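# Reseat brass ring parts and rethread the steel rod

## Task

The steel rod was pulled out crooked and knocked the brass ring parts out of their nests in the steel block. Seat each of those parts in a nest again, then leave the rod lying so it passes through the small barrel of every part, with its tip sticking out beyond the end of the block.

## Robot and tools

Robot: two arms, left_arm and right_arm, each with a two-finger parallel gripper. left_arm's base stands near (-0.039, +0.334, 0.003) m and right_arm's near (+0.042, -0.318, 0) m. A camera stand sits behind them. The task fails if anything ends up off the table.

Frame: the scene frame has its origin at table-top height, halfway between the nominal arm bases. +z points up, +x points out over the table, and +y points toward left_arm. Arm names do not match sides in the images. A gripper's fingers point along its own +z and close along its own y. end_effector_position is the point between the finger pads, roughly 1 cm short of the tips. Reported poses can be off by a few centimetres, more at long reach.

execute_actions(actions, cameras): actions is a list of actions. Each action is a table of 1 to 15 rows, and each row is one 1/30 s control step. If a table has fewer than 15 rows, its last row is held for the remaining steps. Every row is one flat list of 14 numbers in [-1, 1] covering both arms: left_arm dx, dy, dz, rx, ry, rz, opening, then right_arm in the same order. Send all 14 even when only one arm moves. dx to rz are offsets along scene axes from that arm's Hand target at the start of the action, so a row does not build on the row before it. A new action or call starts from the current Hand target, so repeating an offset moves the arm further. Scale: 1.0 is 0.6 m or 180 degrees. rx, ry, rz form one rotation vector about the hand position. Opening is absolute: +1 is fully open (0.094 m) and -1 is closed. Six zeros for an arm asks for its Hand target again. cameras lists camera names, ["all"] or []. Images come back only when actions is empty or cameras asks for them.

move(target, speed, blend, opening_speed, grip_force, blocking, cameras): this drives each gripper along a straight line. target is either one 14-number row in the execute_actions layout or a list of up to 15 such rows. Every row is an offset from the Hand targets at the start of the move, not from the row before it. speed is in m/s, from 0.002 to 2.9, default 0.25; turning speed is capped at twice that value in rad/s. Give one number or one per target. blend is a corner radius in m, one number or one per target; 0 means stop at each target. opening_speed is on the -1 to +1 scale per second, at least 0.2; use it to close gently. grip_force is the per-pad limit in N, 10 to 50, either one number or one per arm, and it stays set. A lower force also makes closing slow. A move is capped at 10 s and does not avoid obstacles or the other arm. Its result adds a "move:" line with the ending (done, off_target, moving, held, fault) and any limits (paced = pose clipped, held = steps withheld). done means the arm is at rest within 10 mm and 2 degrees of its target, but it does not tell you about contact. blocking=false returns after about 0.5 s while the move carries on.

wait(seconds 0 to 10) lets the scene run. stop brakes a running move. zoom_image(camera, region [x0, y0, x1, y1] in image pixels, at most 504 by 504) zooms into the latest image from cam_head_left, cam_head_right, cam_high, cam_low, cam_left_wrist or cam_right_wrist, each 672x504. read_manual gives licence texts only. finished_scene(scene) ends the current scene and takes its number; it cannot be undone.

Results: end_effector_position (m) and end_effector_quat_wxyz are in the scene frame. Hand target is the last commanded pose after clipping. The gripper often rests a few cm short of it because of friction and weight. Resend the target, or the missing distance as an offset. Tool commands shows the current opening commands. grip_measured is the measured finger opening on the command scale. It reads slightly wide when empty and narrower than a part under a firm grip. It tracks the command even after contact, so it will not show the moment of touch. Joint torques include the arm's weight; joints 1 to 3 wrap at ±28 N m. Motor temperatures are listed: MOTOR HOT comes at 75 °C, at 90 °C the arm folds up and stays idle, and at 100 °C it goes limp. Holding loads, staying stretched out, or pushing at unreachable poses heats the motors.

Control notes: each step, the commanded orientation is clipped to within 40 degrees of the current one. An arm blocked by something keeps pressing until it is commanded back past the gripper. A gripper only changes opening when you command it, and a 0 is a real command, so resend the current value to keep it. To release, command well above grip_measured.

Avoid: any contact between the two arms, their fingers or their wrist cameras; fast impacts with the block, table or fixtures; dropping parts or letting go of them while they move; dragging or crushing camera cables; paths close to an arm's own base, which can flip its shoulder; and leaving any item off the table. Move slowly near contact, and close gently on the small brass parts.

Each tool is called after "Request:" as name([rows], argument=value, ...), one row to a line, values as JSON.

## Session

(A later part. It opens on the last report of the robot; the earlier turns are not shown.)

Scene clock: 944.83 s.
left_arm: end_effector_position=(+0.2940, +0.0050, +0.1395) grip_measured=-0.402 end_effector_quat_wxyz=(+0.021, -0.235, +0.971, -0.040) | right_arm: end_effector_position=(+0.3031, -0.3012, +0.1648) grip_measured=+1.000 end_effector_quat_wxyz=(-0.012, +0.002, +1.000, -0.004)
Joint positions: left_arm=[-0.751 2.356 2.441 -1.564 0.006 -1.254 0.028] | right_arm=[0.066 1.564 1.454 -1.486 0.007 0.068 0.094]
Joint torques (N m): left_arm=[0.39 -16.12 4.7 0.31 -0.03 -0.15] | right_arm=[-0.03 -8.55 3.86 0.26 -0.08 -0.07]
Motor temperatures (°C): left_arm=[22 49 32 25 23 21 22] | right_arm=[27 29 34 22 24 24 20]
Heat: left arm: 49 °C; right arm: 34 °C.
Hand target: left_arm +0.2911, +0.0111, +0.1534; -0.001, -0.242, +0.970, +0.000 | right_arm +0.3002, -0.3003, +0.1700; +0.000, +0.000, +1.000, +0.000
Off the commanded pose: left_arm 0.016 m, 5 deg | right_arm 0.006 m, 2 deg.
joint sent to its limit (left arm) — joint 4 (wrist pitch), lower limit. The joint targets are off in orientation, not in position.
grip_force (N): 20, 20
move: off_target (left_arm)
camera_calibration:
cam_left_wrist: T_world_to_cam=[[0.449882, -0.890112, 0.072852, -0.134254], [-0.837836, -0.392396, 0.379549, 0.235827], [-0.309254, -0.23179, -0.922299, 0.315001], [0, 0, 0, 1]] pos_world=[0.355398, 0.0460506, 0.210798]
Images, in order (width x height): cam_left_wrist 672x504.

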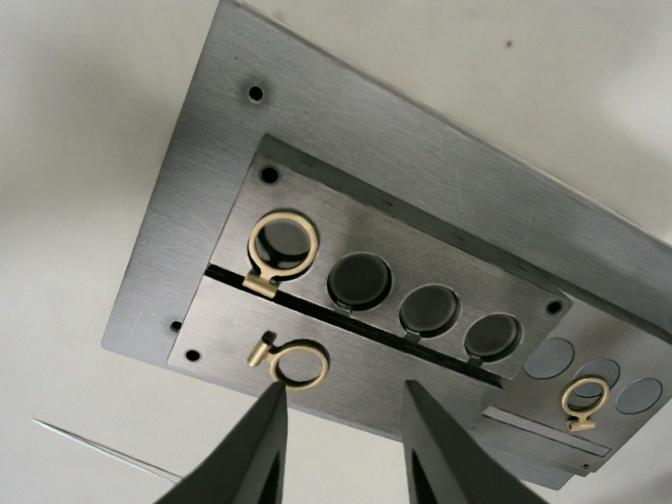

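Request:
zoom_image(camera="cam_left_wrist", region=[200, 170, 400, 350])

Request:
zoom_image(camera="cam_left_wrist", region=[230, 195, 340, 305])

Scaled by 2.520.

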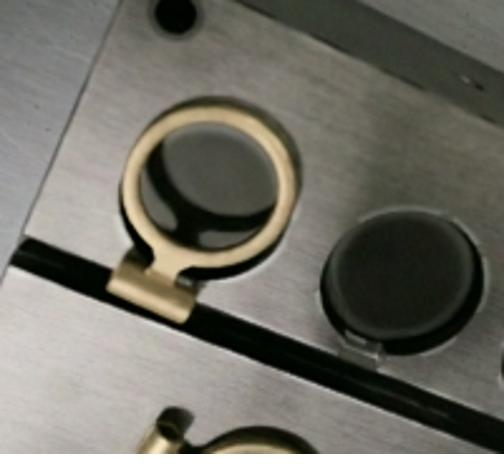

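Scaled by 4.582.

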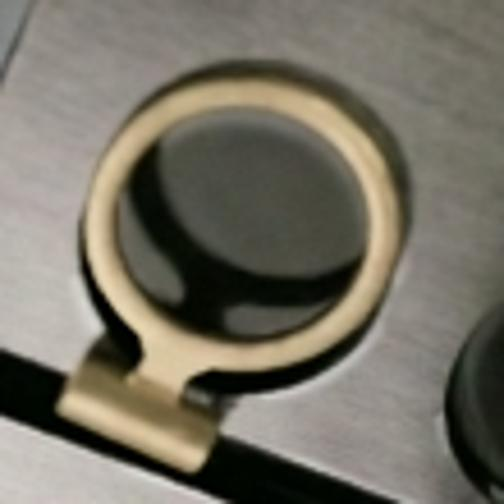

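Request:
move(target=[-0.0685, 0.398, -0.03, 0, 0, 0, 0.0, 0, 0, 0, 0, 0, 0, 0.0], speed=0.25)

Request:
move(target=[0, 0, 0, 0, 0, 0, 0.0, 0.0277, 0.5535, -0.0583, 0, 0, 0, -0.3], speed=0.2, cameras=["cam_right_wrist", "cam_left_wrist"])

Request:
zoom_image(camera="cam_right_wrist", region=[200, 200, 480, 480])

Scene clock: 1014.07 s.
left_arm: end_effector_position=(+0.2528, +0.2485, +0.1318) grip_measured=-0.002 end_effector_quat_wxyz=(-0.010, -0.246, +0.969, +0.004) | right_arm: end_effector_position=(+0.3031, -0.3012, +0.1648) grip_measured=+0.002 end_effector_quat_wxyz=(-0.012, +0.002, +1.000, -0.004)
Joint positions: left_arm=[-0.259 1.713 1.469 -1.348 0.003 -0.785 0.047] | right_arm=[0.066 1.564 1.454 -1.486 0.007 0.068 0.047]
Joint torques (N m): left_arm=[0.17 -9.94 5.01 0.28 -0.01 0.09] | right_arm=[-0.03 -8.55 3.86 0.25 -0.08 -0.07]
Heat: left arm: 45 °C; right arm: 34 °C.
Hand target: left_arm +0.2501, +0.2499, +0.1354; -0.001, -0.242, +0.970, +0.000 | right_arm +0.3002, -0.3003, +0.1700; +0.000, +0.000, +1.000, +0.000
Off the commanded pose: left_arm 0.005 m, 1 deg | right_arm 0.006 m, 2 deg.
grip_force (N): 20, 20
move: done

Scene clock: 1016.50 s.
left_arm: end_effector_position=(+0.2528, +0.2485, +0.1318) grip_measured=-0.002 end_effector_quat_wxyz=(-0.010, -0.246, +0.969, +0.004) | right_arm: end_effector_position=(+0.3145, +0.0334, +0.1398) grip_measured=-0.298 end_effector_quat_wxyz=(+0.015, -0.006, +1.000, +0.023)
Joint positions: left_arm=[-0.259 1.713 1.469 -1.348 0.003 -0.785 0.047] | right_arm=[0.908 2.259 2.29 -1.546 -0.005 0.895 0.033]
Joint torques (N m): left_arm=[0.09 -9.91 5.05 0.27 -0.02 0.09] | right_arm=[-0.4 -10.17 6.37 0.2 0.02 0.05]
Heat: left arm: 45 °C; right arm: 34 °C.
Hand target: left_arm +0.2501, +0.2499, +0.1354; -0.001, -0.242, +0.970, +0.000 | right_arm +0.3169, +0.0319, +0.1350; +0.000, +0.000, +1.000, +0.000
Off the commanded pose: left_arm 0.005 m, 1 deg | right_arm 0.005 m, 3 deg.
joint sent to its limit (right arm) — joint 4 (wrist pitch), lower limit. The joint targets still meet the commanded pose.
grip_force (N): 20, 20
move: off_target (right_arm)
camera_calibration:
cam_left_wrist: T_world_to_cam=[[0.471746, -0.881291, -0.0279456, 0.107108], [-0.795646, -0.439133, 0.417264, 0.295674], [-0.380003, -0.174608, -0.908355, 0.353434], [0, 0, 0, 1]] pos_world=[0.31903, 0.285946, 0.200663]
cam_right_wrist: T_world_to_cam=[[0.0329005, -0.998352, -0.0470117, 0.0301949], [-0.916081, -0.0489306, 0.397997, 0.273645], [-0.399642, 0.0299722, -0.916181, 0.341256], [0, 0, 0, 1]] pos_world=[0.386067, 0.0333065, 0.205162]
Images, in order (width x height): cam_left_wrist 672x504, cam_right_wrist 672x504.

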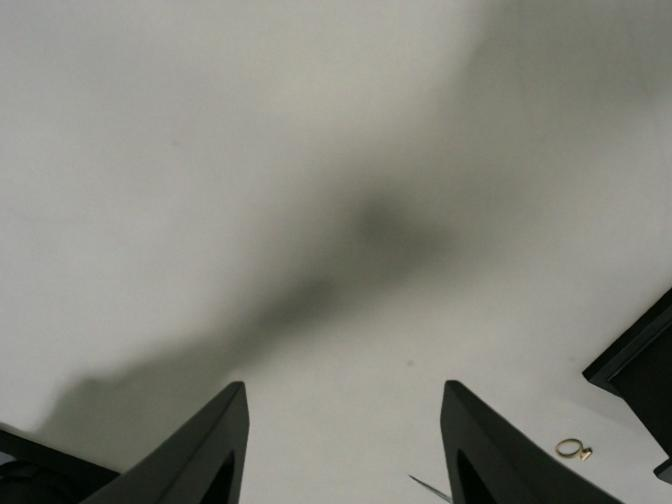

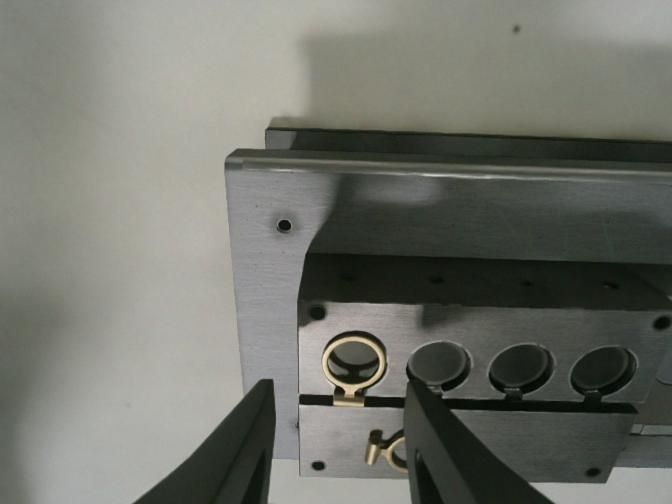

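Scaled by 1.800.

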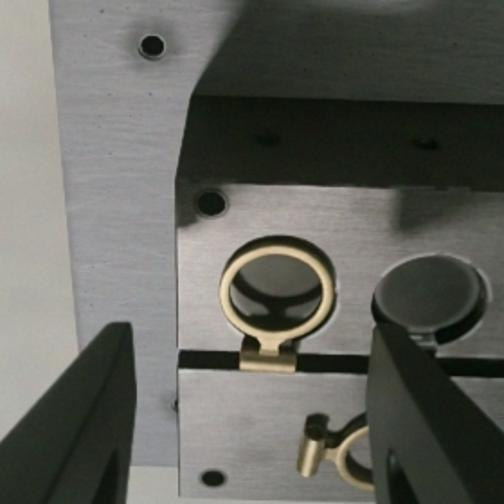

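Request:
move(target=[0, 0, 0, 0, 0, 0, 0.0, -0.0107, -0.0073, -0.0283, 0, 0, 0, -0.3], speed=0.1, cameras=["cam_right_wrist"])

Request:
zoom_image(camera="cam_right_wrist", region=[250, 320, 430, 480])

Scene clock: 1025.57 s.
left_arm: end_effector_position=(+0.2528, +0.2485, +0.1318) grip_measured=-0.002 end_effector_quat_wxyz=(-0.010, -0.246, +0.969, +0.004) | right_arm: end_effector_position=(+0.3079, +0.0250, +0.1248) grip_measured=-0.298 end_effector_quat_wxyz=(-0.003, -0.003, +1.000, +0.001)
Joint positions: left_arm=[-0.259 1.713 1.469 -1.348 0.003 -0.785 0.047] | right_arm=[0.908 2.259 2.231 -1.543 -0.005 0.9 0.033]
Joint torques (N m): left_arm=[0.09 -9.95 5.05 0.26 0 0.07] | right_arm=[0.08 -11.33 3.88 0.47 0.01 0.05]
Heat: left arm: 45 °C; right arm: 35 °C.
Hand target: left_arm +0.2501, +0.2499, +0.1354; -0.001, -0.242, +0.970, +0.000 | right_arm +0.3105, +0.0275, +0.1180; +0.000, +0.000, +1.000, +0.000
Off the commanded pose: left_arm 0.005 m, 1 deg | right_arm 0.008 m, 0 deg.
grip_force (N): 20, 20
move: done
camera_calibration:
cam_right_wrist: T_world_to_cam=[[0.0266403, -0.999639, -0.0034566, 0.0179433], [-0.901686, -0.0255224, 0.431637, 0.263926], [-0.431569, -0.00838218, -0.902041, 0.334234], [0, 0, 0, 1]] pos_world=[0.381745, 0.0274744, 0.187634]
Images, in order (width x height): cam_right_wrist 672x504.

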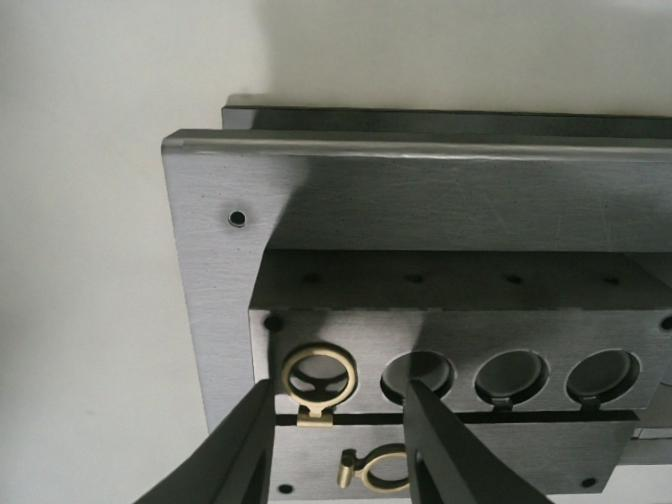

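Scaled by 2.800.

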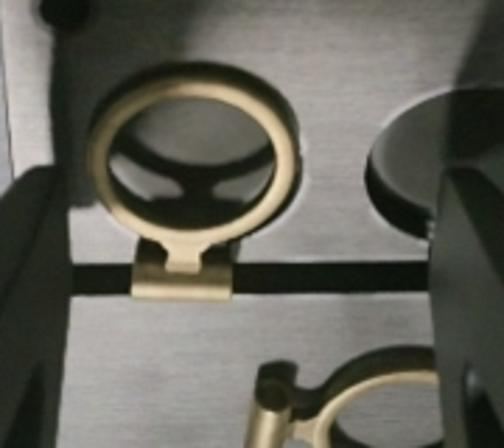

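Request:
move(target=[0, 0, 0, 0, 0, 0, 0.0, 0.0, 0.0125, -0.0125, 0, 0, 0, -0.3], speed=0.1, cameras=["cam_right_wrist"])

Request:
zoom_image(camera="cam_right_wrist", region=[250, 320, 430, 480])

Scene clock: 1036.80 s.
left_arm: end_effector_position=(+0.2528, +0.2485, +0.1318) grip_measured=-0.002 end_effector_quat_wxyz=(-0.010, -0.246, +0.969, +0.004) | right_arm: end_effector_position=(+0.3075, +0.0296, +0.1248) grip_measured=-0.298 end_effector_quat_wxyz=(+0.002, -0.002, +1.000, +0.006)
Joint positions: left_arm=[-0.259 1.713 1.469 -1.348 0.003 -0.785 0.047] | right_arm=[0.916 2.259 2.231 -1.53 -0.005 0.91 0.033]
Joint torques (N m): left_arm=[0.17 -9.92 5.04 0.27 -0.02 0.08] | right_arm=[0.38 -9.51 4.67 0.48 0.02 0.05]
Heat: left arm: 45 °C; right arm: 35 °C.
Hand target: left_arm +0.2501, +0.2499, +0.1354; -0.001, -0.242, +0.970, +0.000 | right_arm +0.3105, +0.0350, +0.1105; +0.000, +0.000, +1.000, +0.000
Off the commanded pose: left_arm 0.005 m, 1 deg | right_arm 0.016 m, 1 deg.
grip_force (N): 20, 20
move: off_target (right_arm)
camera_calibration:
cam_right_wrist: T_world_to_cam=[[0.0241083, -0.99961, -0.0140705, 0.024635], [-0.905352, -0.0277997, 0.423752, 0.265904], [-0.423978, 0.00252285, -0.905669, 0.331878], [0, 0, 0, 1]] pos_world=[0.380851, 0.0311802, 0.188241]
Images, in order (width x height): cam_right_wrist 672x504.

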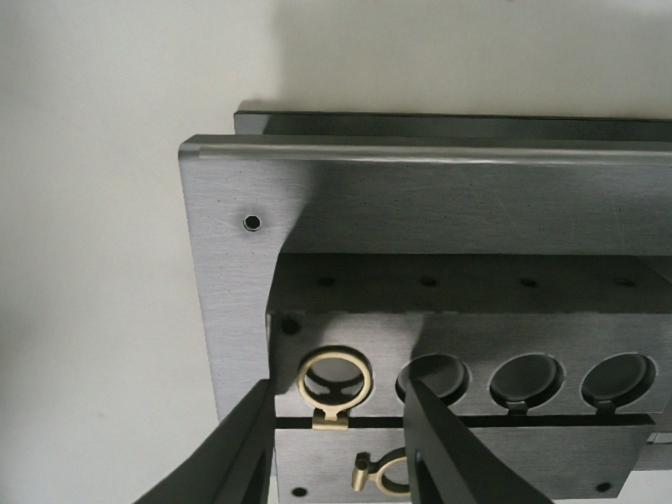

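Scaled by 2.800.

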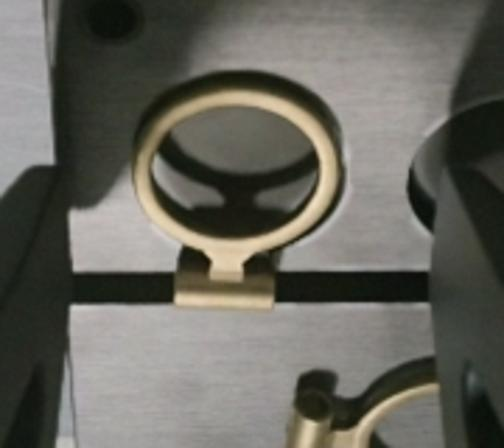

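Request:
move(target=[0, 0, 0, 0, 0, 0, 0.0, 0.0, 0.003, -0.006, 0, 0, 0, -0.3], speed=0.1)

Scene clock: 1041.20 s.
left_arm: end_effector_position=(+0.2528, +0.2485, +0.1318) grip_measured=-0.002 end_effector_quat_wxyz=(-0.010, -0.246, +0.969, +0.004) | right_arm: end_effector_position=(+0.3085, +0.0324, +0.1215) grip_measured=-0.298 end_effector_quat_wxyz=(+0.003, -0.001, +1.000, +0.008)
Joint positions: left_arm=[-0.259 1.713 1.469 -1.348 0.003 -0.785 0.047] | right_arm=[0.918 2.267 2.231 -1.519 -0.005 0.913 0.033]
Joint torques (N m): left_arm=[0.12 -9.92 5.04 0.25 -0.03 0.07] | right_arm=[0.42 -9.8 4.3 0.48 0.02 0.05]
Heat: left arm: 45 °C; right arm: 35 °C.
Hand target: left_arm +0.2501, +0.2499, +0.1354; -0.001, -0.242, +0.970, +0.000 | right_arm +0.3104, +0.0368, +0.1070; +0.000, +0.000, +1.000, +0.000
Off the commanded pose: left_arm 0.005 m, 1 deg | right_arm 0.015 m, 1 deg.
grip_force (N): 20, 20
move: off_target (right_arm)

Request:
move(target=[0, 0, 0, 0, 0, 0, 0.0, -0.001, -0.001, -0.007, 0, 0, 0, -0.3], speed=0.1, cameras=["cam_right_wrist"])

Request:
zoom_image(camera="cam_right_wrist", region=[250, 340, 430, 500])

Scene clock: 1045.20 s.
left_arm: end_effector_position=(+0.2528, +0.2485, +0.1318) grip_measured=-0.002 end_effector_quat_wxyz=(-0.010, -0.246, +0.969, +0.004) | right_arm: end_effector_position=(+0.3088, +0.0329, +0.1190) grip_measured=-0.299 end_effector_quat_wxyz=(+0.003, -0.001, +1.000, +0.008)
Joint positions: left_arm=[-0.259 1.713 1.469 -1.348 0.003 -0.785 0.047] | right_arm=[0.918 2.267 2.22 -1.508 -0.005 0.914 0.033]
Joint torques (N m): left_arm=[0.09 -9.94 5.07 0.28 -0.01 0.07] | right_arm=[0.43 -10.44 2.92 0.57 0.02 0.04]
Heat: left arm: 45 °C; right arm: 35 °C.
Hand target: left_arm +0.2501, +0.2499, +0.1354; -0.001, -0.242, +0.970, +0.000 | right_arm +0.3098, +0.0362, +0.1029; +0.000, +0.000, +1.000, +0.000
Off the commanded pose: left_arm 0.005 m, 1 deg | right_arm 0.016 m, 1 deg.
grip_force (N): 20, 20
move: off_target (right_arm)
camera_calibration:
cam_right_wrist: T_world_to_cam=[[0.022998, -0.999596, -0.0166893, 0.0285298], [-0.906234, -0.0278933, 0.421855, 0.270089], [-0.42215, 0.00542265, -0.90651, 0.326532], [0, 0, 0, 1]] pos_world=[0.381953, 0.0342813, 0.182542]
Images, in order (width x height): cam_right_wrist 672x504.

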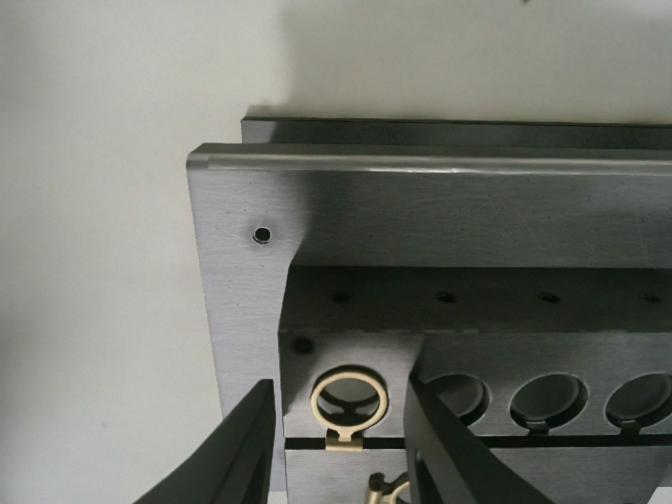

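Scaled by 2.800.

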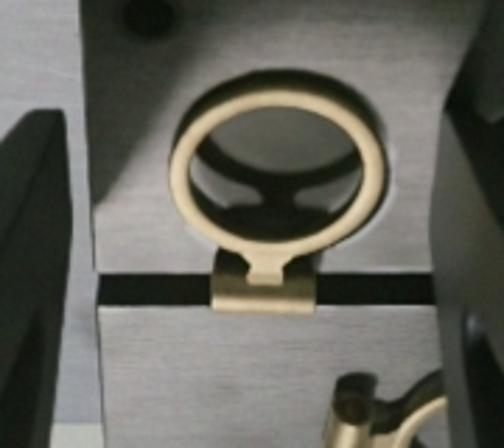

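Request:
move(target=[0, 0, 0, 0, 0, 0, 0.0, 0.002, -0.008, -0.006, 0, 0, 0, -0.3], speed=0.1, cameras=["cam_right_wrist"])

Request:
zoom_image(camera="cam_right_wrist", region=[250, 340, 430, 500])

Scene clock: 1058.17 s.
left_arm: end_effector_position=(+0.2528, +0.2485, +0.1318) grip_measured=-0.002 end_effector_quat_wxyz=(-0.010, -0.246, +0.969, +0.004) | right_arm: end_effector_position=(+0.3093, +0.0322, +0.1180) grip_measured=-0.299 end_effector_quat_wxyz=(+0.008, -0.001, +1.000, +0.011)
Joint positions: left_arm=[-0.259 1.713 1.469 -1.348 0.003 -0.785 0.047] | right_arm=[0.918 2.25 2.186 -1.481 -0.001 0.914 0.033]
Joint torques (N m): left_arm=[0.13 -9.94 5.03 0.27 -0.01 0.09] | right_arm=[-0.39 -10.47 2.03 0.59 -0.02 -0.04]
Heat: left arm: 45 °C; right arm: 34 °C.
Hand target: left_arm +0.2501, +0.2499, +0.1354; -0.001, -0.242, +0.970, +0.000 | right_arm +0.3110, +0.0314, +0.0991; +0.000, +0.000, +1.000, +0.000
Off the commanded pose: left_arm 0.005 m, 1 deg | right_arm 0.019 m, 2 deg.
grip_force (N): 20, 20
move: off_target (right_arm)
camera_calibration:
cam_right_wrist: T_world_to_cam=[[0.0231012, -0.999488, -0.0221386, 0.0283835], [-0.910465, -0.0301801, 0.412483, 0.273456], [-0.41294, 0.0106276, -0.910696, 0.323397], [0, 0, 0, 1]] pos_world=[0.38186, 0.033185, 0.182349]
Images, in order (width x height): cam_right_wrist 672x504.

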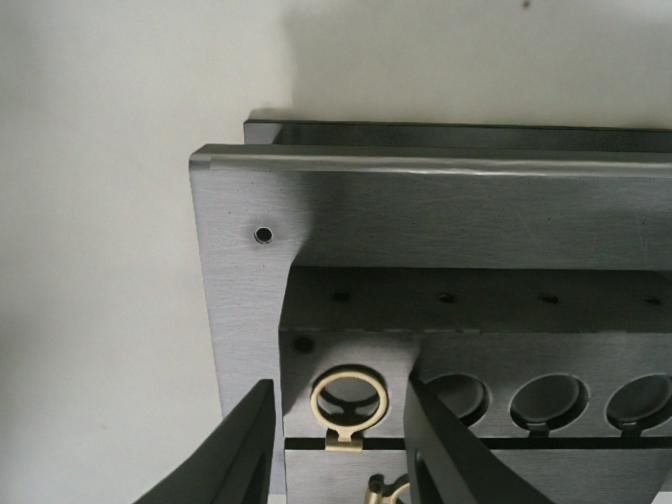

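Scaled by 2.800.

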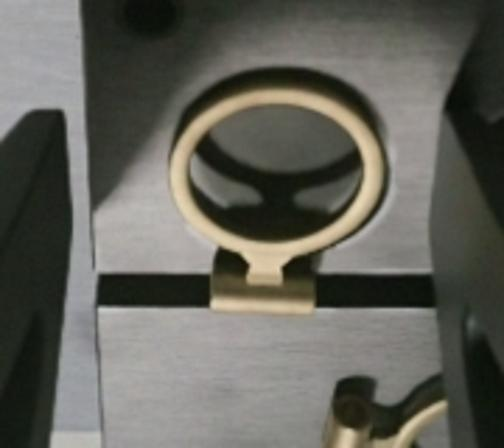

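Request:
move(target=[0, 0, 0, 0, 0, 0, 0.0, 0.0, -0.001, 0.02, 0, 0, 0, -0.3], speed=0.1)

Request:
move(target=[0, 0, 0, 0, 0, 0, 0.0, 0.0, -0.001, 0.015, 0, 0, 0, -0.3], speed=0.1)

Scene clock: 1074.33 s.
left_arm: end_effector_position=(+0.2528, +0.2485, +0.1318) grip_measured=-0.002 end_effector_quat_wxyz=(-0.010, -0.246, +0.969, +0.004) | right_arm: end_effector_position=(+0.3095, +0.0324, +0.1194) grip_measured=-0.299 end_effector_quat_wxyz=(+0.008, -0.001, +1.000, +0.011)
Joint positions: left_arm=[-0.259 1.713 1.469 -1.348 0.003 -0.785 0.047] | right_arm=[0.918 2.25 2.192 -1.485 -0.001 0.914 0.033]
Joint torques (N m): left_arm=[0.13 -9.95 4.98 0.26 -0.01 0.08] | right_arm=[-0.46 -9.92 5.79 0.18 -0.02 -0.06]
Heat: left arm: 45 °C; right arm: 34 °C.
Hand target: left_arm +0.2501, +0.2499, +0.1354; -0.001, -0.242, +0.970, +0.000 | right_arm +0.3110, +0.0308, +0.1111; +0.000, +0.000, +1.000, +0.000
Off the commanded pose: left_arm 0.005 m, 1 deg | right_arm 0.009 m, 2 deg.
grip_force (N): 20, 20
move: done

Scene clock: 1075.30 s.
left_arm: end_effector_position=(+0.2528, +0.2485, +0.1318) grip_measured=-0.002 end_effector_quat_wxyz=(-0.010, -0.246, +0.969, +0.004) | right_arm: end_effector_position=(+0.3089, +0.0316, +0.1290) grip_measured=-0.299 end_effector_quat_wxyz=(+0.009, -0.001, +1.000, +0.013)
Joint positions: left_arm=[-0.259 1.713 1.469 -1.348 0.003 -0.785 0.047] | right_arm=[0.918 2.25 2.231 -1.52 -0.001 0.914 0.033]
Joint torques (N m): left_arm=[0.14 -9.92 5 0.26 -0.01 0.09] | right_arm=[-0.53 -9.4 6.39 0.12 -0.02 -0.06]
Heat: left arm: 45 °C; right arm: 34 °C.
Hand target: left_arm +0.2501, +0.2499, +0.1354; -0.001, -0.242, +0.970, +0.000 | right_arm +0.3111, +0.0301, +0.1201; +0.000, +0.000, +1.000, +0.000
Off the commanded pose: left_arm 0.005 m, 1 deg | right_arm 0.009 m, 2 deg.
grip_force (N): 20, 20
move: done

Request:
move([
  [0, 0, 0, 0, 0, 0, 0.0, 0.001, -0.006, 0.01, 0, 0, 0, -0.3],
  [0, 0, 0, 0, 0, 0, 0.0, 0.001, -0.006, -0.034, 0, 0, 0, -0.3],
], speed=0.1, cameras=["cam_right_wrist"])

Request:
zoom_image(camera="cam_right_wrist", region=[250, 340, 430, 500])

Scene clock: 1083.23 s.
left_arm: end_effector_position=(+0.2528, +0.2485, +0.1318) grip_measured=-0.002 end_effector_quat_wxyz=(-0.010, -0.246, +0.969, +0.004) | right_arm: end_effector_position=(+0.3075, +0.0253, +0.1185) grip_measured=-0.299 end_effector_quat_wxyz=(+0.003, -0.001, +1.000, +0.007)
Joint positions: left_arm=[-0.259 1.713 1.469 -1.348 0.003 -0.785 0.047] | right_arm=[0.91 2.23 2.156 -1.483 -0.005 0.907 0.033]
Joint torques (N m): left_arm=[0.09 -9.92 5.05 0.26 -0.01 0.09] | right_arm=[-0.39 -10.24 2.07 0.68 0.01 -0.05]
Motor temperatures (°C): left_arm=[22 44 28 25 23 21 22] | right_arm=[26 33 35 22 24 24 20]
Heat: left arm: 44 °C; right arm: 35 °C.
Hand target: left_arm +0.2501, +0.2499, +0.1354; -0.001, -0.242, +0.970, +0.000 | right_arm +0.3117, +0.0265, +0.0998; +0.000, +0.000, +1.000, +0.000
Off the commanded pose: left_arm 0.005 m, 1 deg | right_arm 0.019 m, 1 deg.
grip_force (N): 20, 20
move: off_target (right_arm)
camera_calibration:
cam_right_wrist: T_world_to_cam=[[0.0222335, -0.99964, -0.0150136, 0.0209415], [-0.906157, -0.026494, 0.422112, 0.268754], [-0.422357, 0.00421964, -0.90642, 0.325756], [0, 0, 0, 1]] pos_world=[0.380653, 0.0266798, 0.182142]
Images, in order (width x height): cam_right_wrist 672x504.

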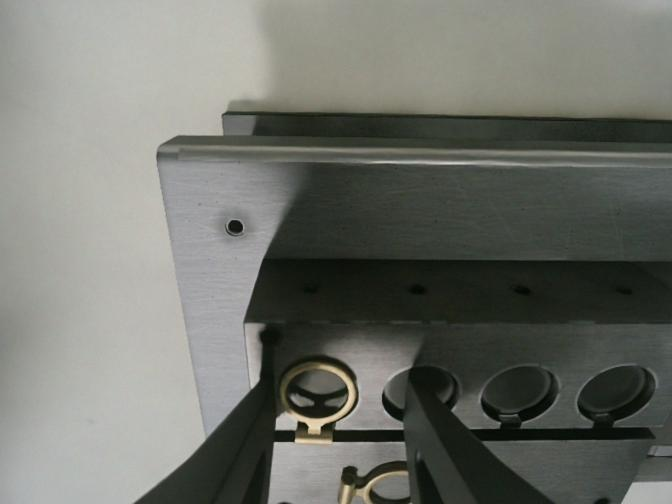

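Scaled by 2.800.

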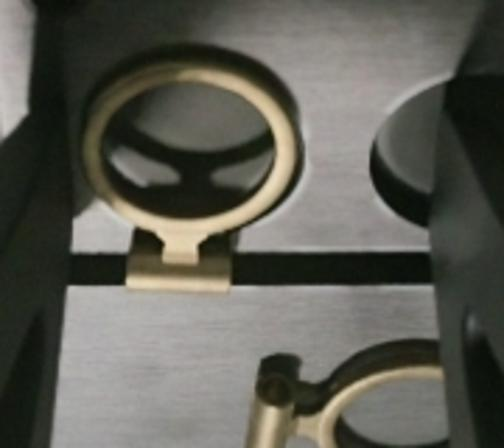

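Request:
move([
  [0, 0, 0, 0, 0, 0, 0.0, 0.0005, 0.009, 0.045, 0, 0, 0, -0.3],
  [0, 0, 0, 0, 0, 0, 0.0, 0.0005, 0.009, 0.0, 0, 0, 0, -0.3],
], speed=0.1, cameras=["cam_right_wrist"])

Request:
zoom_image(camera="cam_right_wrist", region=[250, 340, 430, 500])

Scene clock: 1123.30 s.
left_arm: end_effector_position=(+0.2528, +0.2485, +0.1318) grip_measured=-0.002 end_effector_quat_wxyz=(-0.010, -0.246, +0.969, +0.004) | right_arm: end_effector_position=(+0.3096, +0.0282, +0.1185) grip_measured=-0.299 end_effector_quat_wxyz=(+0.001, -0.001, +1.000, +0.006)
Joint positions: left_arm=[-0.259 1.713 1.469 -1.348 0.003 -0.785 0.047] | right_arm=[0.91 2.254 2.196 -1.501 -0.006 0.907 0.033]
Joint torques (N m): left_arm=[0.1 -9.94 5.11 0.27 -0.01 0.08] | right_arm=[0.27 -10.37 2.1 0.7 0.02 0.02]
Heat: left arm: 44 °C; right arm: 33 °C.
Hand target: left_arm +0.2501, +0.2499, +0.1354; -0.001, -0.242, +0.970, +0.000 | right_arm +0.3120, +0.0319, +0.0997; +0.000, +0.000, +1.000, +0.000
Off the commanded pose: left_arm 0.005 m, 1 deg | right_arm 0.019 m, 1 deg.
grip_force (N): 20, 20
move: off_target (right_arm)
camera_calibration:
cam_right_wrist: T_world_to_cam=[[0.0221649, -0.99966, -0.0137298, 0.0236809], [-0.905077, -0.0258975, 0.424459, 0.270052], [-0.42467, 0.00301845, -0.905343, 0.327214], [0, 0, 0, 1]] pos_world=[0.382851, 0.0296789, 0.18194]
Images, in order (width x height): cam_right_wrist 672x504.

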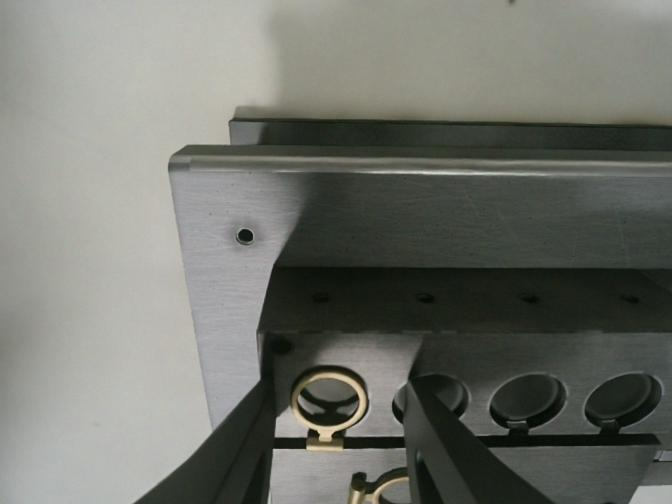

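Scaled by 2.800.

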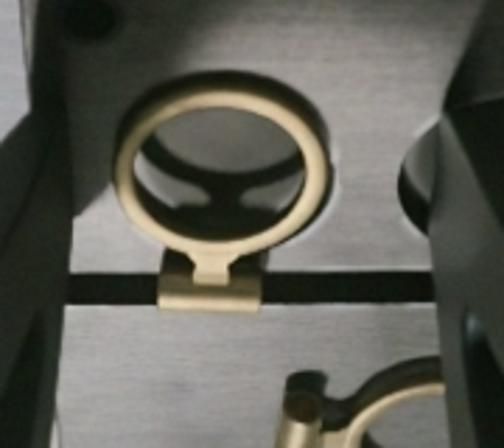

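Request:
move(target=[0, 0, 0, 0, 0, 0, 0.0, -0.003, 0.005, 0.0, 0, 0, 0, -0.3], speed=0.05)

Scene clock: 1129.03 s.
left_arm: end_effector_position=(+0.2528, +0.2485, +0.1318) grip_measured=-0.002 end_effector_quat_wxyz=(-0.010, -0.246, +0.969, +0.004) | right_arm: end_effector_position=(+0.3092, +0.0285, +0.1185) grip_measured=-0.299 end_effector_quat_wxyz=(+0.001, +0.001, +1.000, +0.006)
Joint positions: left_arm=[-0.259 1.713 1.469 -1.348 0.003 -0.785 0.047] | right_arm=[0.911 2.254 2.196 -1.501 -0.006 0.911 0.033]
Joint torques (N m): left_arm=[0.16 -9.95 5.03 0.26 -0.02 0.07] | right_arm=[0.84 -9.92 2.82 0.67 0.02 0.07]
Heat: left arm: 44 °C; right arm: 33 °C.
Hand target: left_arm +0.2501, +0.2499, +0.1354; -0.001, -0.242, +0.970, +0.000 | right_arm +0.3102, +0.0349, +0.0997; +0.000, +0.000, +1.000, +0.000
Off the commanded pose: left_arm 0.005 m, 1 deg | right_arm 0.020 m, 1 deg.
grip_force (N): 20, 20
move: off_target (right_arm)

Request:
move(target=[0, 0, 0, 0, 0, 0, 0.0, 0.003, 0.0, 0.0197, 0, 0, 0, -0.3], speed=0.05, cameras=["cam_right_wrist"])

Request:
zoom_image(camera="cam_right_wrist", region=[250, 340, 430, 500])

Scene clock: 1135.30 s.
left_arm: end_effector_position=(+0.2528, +0.2485, +0.1318) grip_measured=-0.002 end_effector_quat_wxyz=(-0.010, -0.246, +0.969, +0.004) | right_arm: end_effector_position=(+0.3117, +0.0330, +0.1199) grip_measured=-0.299 end_effector_quat_wxyz=(+0.005, +0.000, +1.000, +0.011)
Joint positions: left_arm=[-0.259 1.713 1.469 -1.348 0.003 -0.785 0.047] | right_arm=[0.913 2.267 2.223 -1.503 -0.006 0.911 0.033]
Joint torques (N m): left_arm=[0.14 -9.92 5.07 0.27 -0.02 0.08] | right_arm=[0.42 -9.66 6.45 0.19 0.02 0.02]
Heat: left arm: 43 °C; right arm: 33 °C.
Hand target: left_arm +0.2501, +0.2499, +0.1354; -0.001, -0.242, +0.970, +0.000 | right_arm +0.3120, +0.0349, +0.1115; +0.000, +0.000, +1.000, +0.000
Off the commanded pose: left_arm 0.005 m, 1 deg | right_arm 0.009 m, 1 deg.
grip_force (N): 20, 20
move: done
camera_calibration:
cam_right_wrist: T_world_to_cam=[[0.0207827, -0.999509, -0.0234454, 0.0299862], [-0.908351, -0.028674, 0.417224, 0.273573], [-0.417691, 0.0126256, -0.908501, 0.327225], [0, 0, 0, 1]] pos_world=[0.384557, 0.0336845, 0.183846]
Images, in order (width x height): cam_right_wrist 672x504.

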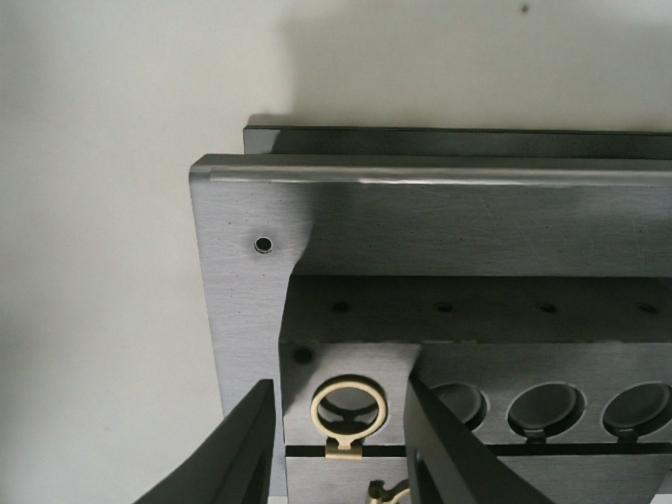

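Scaled by 2.800.

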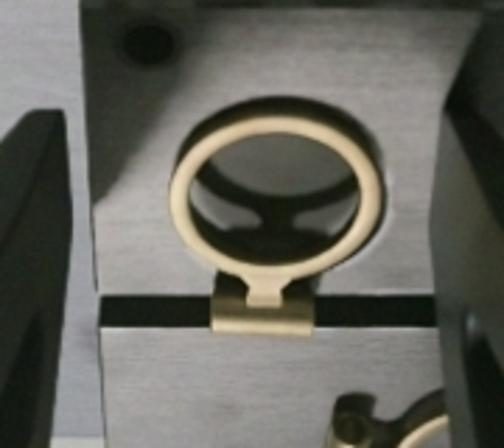

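Request:
move(target=[0, 0, 0, 0, 0, 0, 0.0, 0.0, 0.0, 0.0, 0, 0, 0, -0.70], speed=0.05, opening_speed=0.3, cameras=["cam_right_wrist"])

Request:
zoom_image(camera="cam_right_wrist", region=[250, 340, 430, 500])

Scene clock: 1142.37 s.
left_arm: end_effector_position=(+0.2528, +0.2485, +0.1318) grip_measured=-0.002 end_effector_quat_wxyz=(-0.010, -0.246, +0.969, +0.004) | right_arm: end_effector_position=(+0.3100, +0.0345, +0.1203) grip_measured=-0.613 end_effector_quat_wxyz=(+0.003, -0.001, +1.000, +0.013)
Joint positions: left_arm=[-0.259 1.713 1.469 -1.348 0.003 -0.785 0.047] | right_arm=[0.916 2.267 2.224 -1.503 -0.011 0.911 0.018]
Joint torques (N m): left_arm=[0.08 -9.92 5.03 0.27 -0.01 0.08] | right_arm=[0.14 -9.65 6.32 0.2 0.07 0.02]
Heat: left arm: 43 °C; right arm: 34 °C.
Hand target: left_arm +0.2501, +0.2499, +0.1354; -0.001, -0.242, +0.970, +0.000 | right_arm +0.3120, +0.0349, +0.1115; +0.000, +0.000, +1.000, +0.000
Off the commanded pose: left_arm 0.005 m, 1 deg | right_arm 0.009 m, 2 deg.
grip_force (N): 20, 20
move: done
camera_calibration:
cam_right_wrist: T_world_to_cam=[[0.0238414, -0.99934, -0.0274201, 0.0310768], [-0.906671, -0.0331693, 0.420533, 0.271116], [-0.421165, 0.0148349, -0.906863, 0.327619], [0, 0, 0, 1]] pos_world=[0.383054, 0.0351888, 0.183945]
Images, in order (width x height): cam_right_wrist 672x504.

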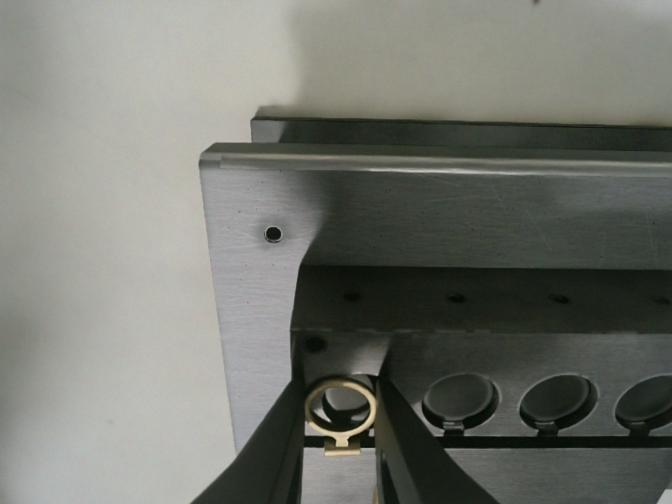

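Scaled by 2.800.

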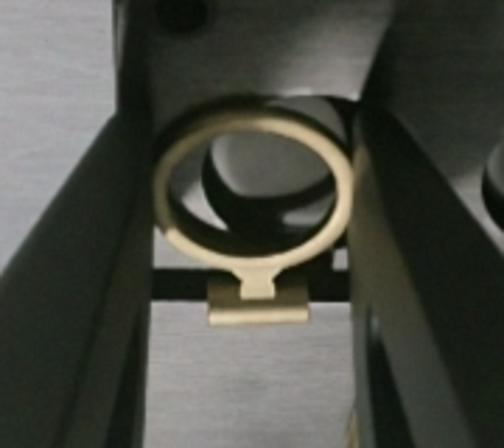

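Request:
zoom_image(camera="cam_right_wrist", region=[290, 350, 672, 480])

Scaled by 1.319.

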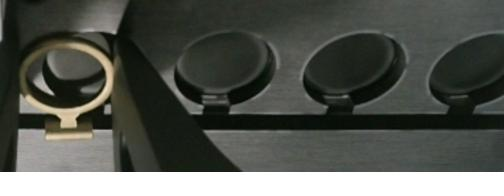

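Request:
zoom_image(camera="cam_right_wrist", region=[410, 355, 610, 455])

Scaled by 2.520.

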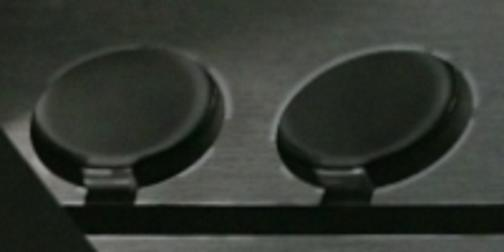

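Request:
move([
  [0, 0, 0, 0, 0, 0, 0.0, 0.0, 0.0, 0.02, 0, 0, 0, -0.70],
  [0, 0, 0, 0, 0, 0, 0.0, -0.0022, -0.011, 0.02, 0, 0, 0, -0.70],
  [0, 0, 0, 0, 0, 0, 0.0, -0.0022, -0.011, 0.0, 0, 0, 0, -0.70],
], speed=0.06, cameras=["cam_right_wrist"])

Request:
zoom_image(camera="cam_right_wrist", region=[250, 340, 430, 500])

Scene clock: 1189.27 s.
left_arm: end_effector_position=(+0.2528, +0.2485, +0.1318) grip_measured=-0.002 end_effector_quat_wxyz=(-0.010, -0.246, +0.969, +0.004) | right_arm: end_effector_position=(+0.3064, +0.0298, +0.1189) grip_measured=-0.615 end_effector_quat_wxyz=(-0.005, -0.002, +1.000, +0.003)
Joint positions: left_arm=[-0.259 1.713 1.469 -1.348 0.003 -0.785 0.047] | right_arm=[0.916 2.269 2.223 -1.526 -0.011 0.91 0.018]
Joint torques (N m): left_arm=[0.12 -9.89 5.08 0.27 -0.02 0.09] | right_arm=[-0.51 -12.18 2.51 0.53 0.07 -0.04]
Heat: left arm: 43 °C; right arm: 37 °C.
Hand target: left_arm +0.2501, +0.2499, +0.1354; -0.001, -0.242, +0.970, +0.000 | right_arm +0.3106, +0.0283, +0.1115; +0.000, +0.000, +1.000, +0.000
Off the commanded pose: left_arm 0.005 m, 1 deg | right_arm 0.009 m, 1 deg.
grip_force (N): 20, 20
move: done
camera_calibration:
cam_right_wrist: T_world_to_cam=[[0.0239772, -0.99969, -0.00672693, 0.0238614], [-0.899932, -0.024514, 0.435341, 0.264257], [-0.435371, -0.00438449, -0.900241, 0.32915], [0, 0, 0, 1]] pos_world=[0.380543, 0.0317751, 0.181432]
Images, in order (width x height): cam_right_wrist 672x504.

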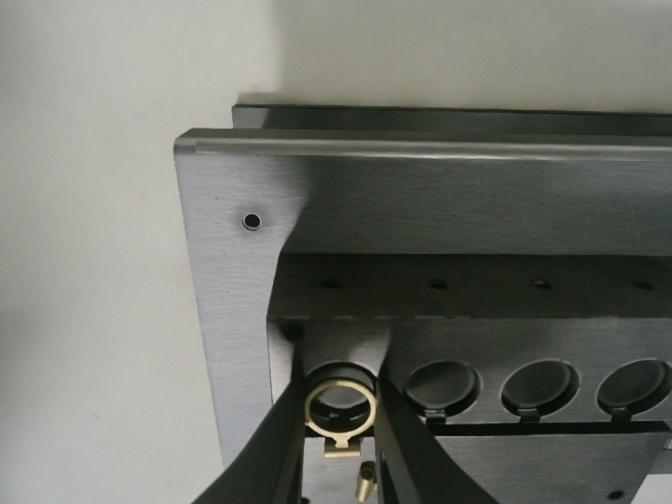

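Scaled by 2.800.

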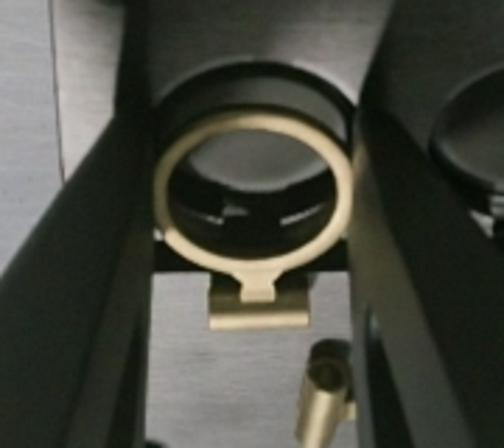

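Request:
move(target=[0, 0, 0, 0, 0, 0, 0.0, 0.005, 0.0, 0.0, 0, 0, 0, -0.70], speed=0.02, cameras=["cam_right_wrist"])

Request:
zoom_image(camera="cam_right_wrist", region=[250, 340, 430, 500])

Scene clock: 1206.97 s.
left_arm: end_effector_position=(+0.2528, +0.2485, +0.1318) grip_measured=-0.002 end_effector_quat_wxyz=(-0.010, -0.246, +0.969, +0.004) | right_arm: end_effector_position=(+0.3069, +0.0294, +0.1189) grip_measured=-0.615 end_effector_quat_wxyz=(-0.006, -0.002, +1.000, +0.004)
Joint positions: left_arm=[-0.259 1.713 1.469 -1.348 0.003 -0.785 0.047] | right_arm=[0.913 2.269 2.223 -1.526 -0.014 0.907 0.018]
Joint torques (N m): left_arm=[0.08 -9.94 5.07 0.28 -0.02 0.08] | right_arm=[-0.76 -11.47 3.62 0.48 0.1 -0.04]
Heat: left arm: 43 °C; right arm: 36 °C.
Hand target: left_arm +0.2501, +0.2499, +0.1354; -0.001, -0.242, +0.970, +0.000 | right_arm +0.3136, +0.0284, +0.1115; +0.000, +0.000, +1.000, +0.000
Off the commanded pose: left_arm 0.005 m, 1 deg | right_arm 0.010 m, 1 deg.
grip_force (N): 20, 20
move: done
camera_calibration:
cam_right_wrist: T_world_to_cam=[[0.0251399, -0.999644, -0.00892783, 0.0235021], [-0.898729, -0.0265111, 0.437703, 0.264051], [-0.437784, -0.00298011, -0.899075, 0.329892], [0, 0, 0, 1]] pos_world=[0.381141, 0.0314772, 0.181231]
Images, in order (width x height): cam_right_wrist 672x504.

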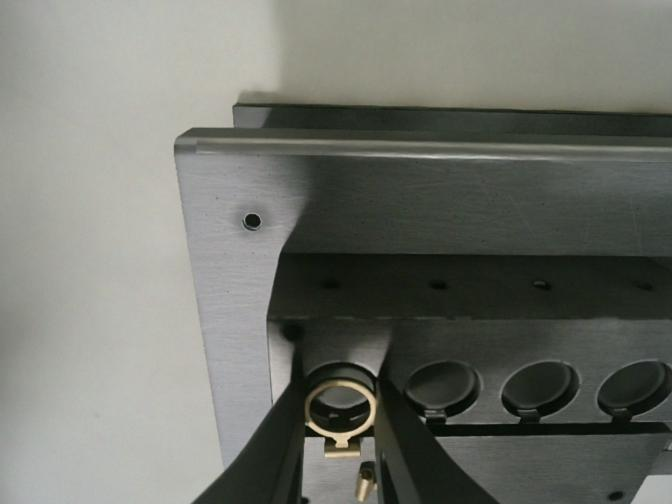

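Scaled by 2.800.

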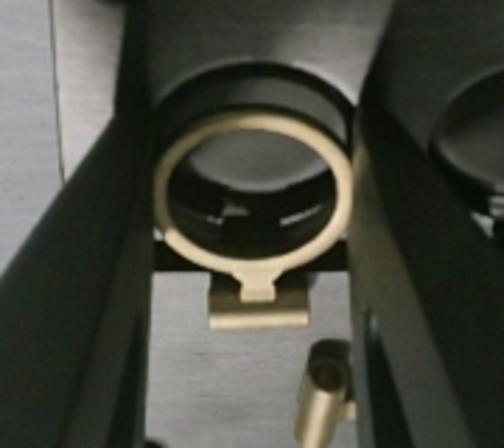

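Request:
move(target=[0, 0, 0, 0, 0, 0, 0.0, 0.0, 0.0, 0.006, 0, 0, 0, -0.70], speed=0.02, cameras=["cam_right_wrist"])

Request:
zoom_image(camera="cam_right_wrist", region=[250, 340, 430, 500])

Scene clock: 1212.70 s.
left_arm: end_effector_position=(+0.2528, +0.2485, +0.1318) grip_measured=-0.002 end_effector_quat_wxyz=(-0.010, -0.246, +0.969, +0.004) | right_arm: end_effector_position=(+0.3071, +0.0297, +0.1193) grip_measured=-0.615 end_effector_quat_wxyz=(-0.006, -0.003, +1.000, +0.004)
Joint positions: left_arm=[-0.259 1.713 1.469 -1.348 0.003 -0.785 0.047] | right_arm=[0.913 2.269 2.225 -1.526 -0.014 0.906 0.018]
Joint torques (N m): left_arm=[0.14 -9.95 5.05 0.26 -0.02 0.07] | right_arm=[-0.75 -11.22 4.93 0.33 0.1 -0.05]
Heat: left arm: 43 °C; right arm: 36 °C.
Hand target: left_arm +0.2501, +0.2499, +0.1354; -0.001, -0.242, +0.970, +0.000 | right_arm +0.3136, +0.0284, +0.1152; +0.000, +0.000, +1.000, +0.000
Off the commanded pose: left_arm 0.005 m, 1 deg | right_arm 0.008 m, 1 deg.
grip_force (N): 20, 20
move: done
camera_calibration:
cam_right_wrist: T_world_to_cam=[[0.0258742, -0.999614, -0.0101503, 0.0236455], [-0.8991, -0.0277085, 0.436866, 0.264303], [-0.436978, -0.00217742, -0.899469, 0.330036], [0, 0, 0, 1]] pos_world=[0.381242, 0.0316784, 0.181632]
Images, in order (width x height): cam_right_wrist 672x504.

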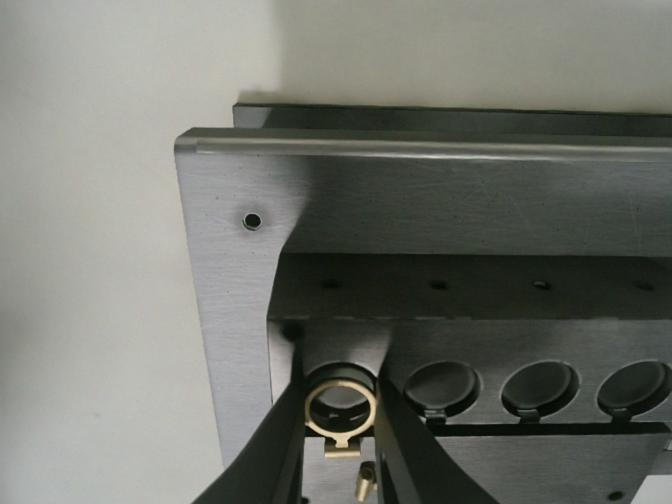

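Scaled by 2.800.

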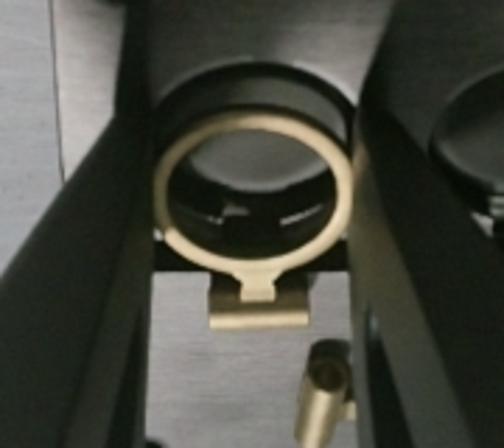

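Request:
move(target=[0, 0, 0, 0, 0, 0, 0.0, 0.005, -0.001, 0.0, 0, 0, 0, -0.70], speed=0.02, cameras=["cam_right_wrist"])

Request:
zoom_image(camera="cam_right_wrist", region=[250, 340, 430, 500])

Scene clock: 1219.10 s.
left_arm: end_effector_position=(+0.2528, +0.2485, +0.1318) grip_measured=-0.002 end_effector_quat_wxyz=(-0.010, -0.246, +0.969, +0.004) | right_arm: end_effector_position=(+0.3085, +0.0287, +0.1198) grip_measured=-0.615 end_effector_quat_wxyz=(-0.007, -0.003, +1.000, +0.006)
Joint positions: left_arm=[-0.259 1.713 1.469 -1.348 0.003 -0.785 0.047] | right_arm=[0.907 2.269 2.227 -1.527 -0.019 0.9 0.018]
Joint torques (N m): left_arm=[0.13 -9.89 5.01 0.25 -0.02 0.07] | right_arm=[-0.8 -10.67 5.7 0.3 0.14 -0.01]
Heat: left arm: 43 °C; right arm: 36 °C.
Hand target: left_arm +0.2501, +0.2499, +0.1354; -0.001, -0.242, +0.970, +0.000 | right_arm +0.3166, +0.0277, +0.1151; +0.000, +0.000, +1.000, +0.000
Off the commanded pose: left_arm 0.005 m, 1 deg | right_arm 0.009 m, 1 deg.
grip_force (N): 20, 20
move: done
camera_calibration:
cam_right_wrist: T_world_to_cam=[[0.0258205, -0.999573, -0.0136718, 0.0230699], [-0.897769, -0.0292021, 0.439498, 0.264633], [-0.43971, 0.000926076, -0.898139, 0.33171], [0, 0, 0, 1]] pos_world=[0.38284, 0.0304807, 0.181931]
Images, in order (width x height): cam_right_wrist 672x504.

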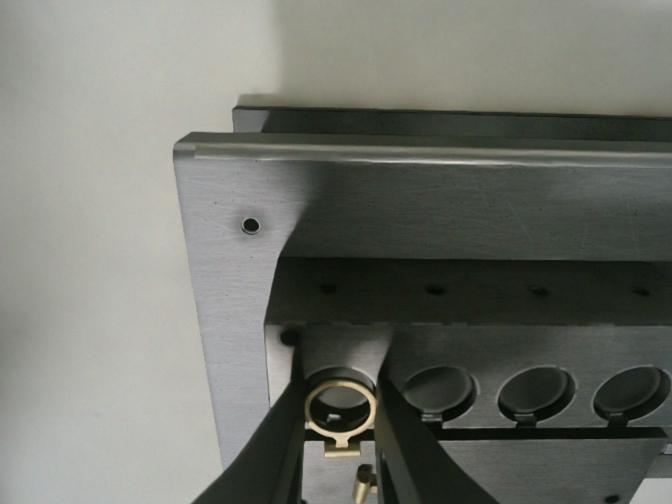

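Scaled by 2.800.

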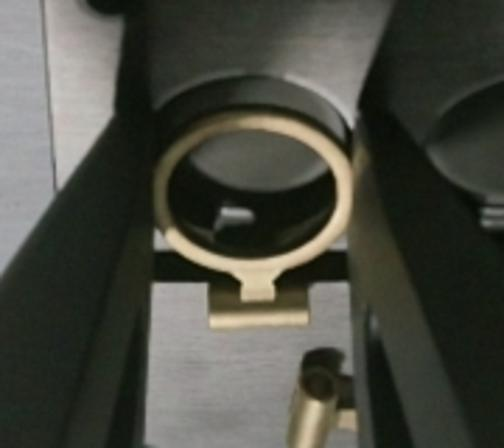

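Request:
zoom_image(camera="cam_right_wrist", region=[390, 350, 590, 450])

Request:
zoom_image(camera="cam_right_wrist", region=[300, 360, 380, 470])

Scaled by 2.520.

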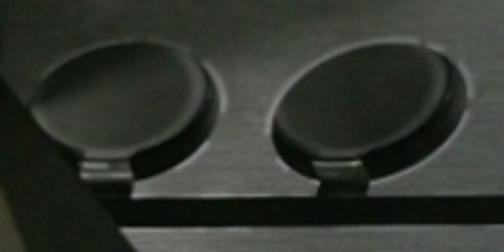

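Scaled by 4.582.

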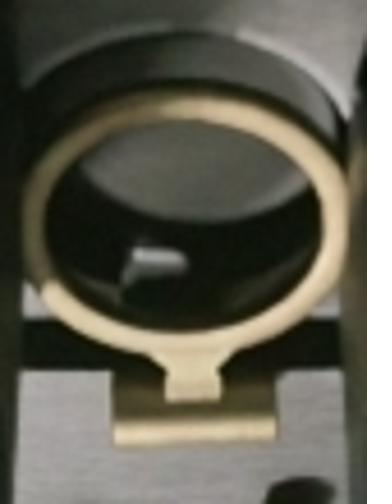

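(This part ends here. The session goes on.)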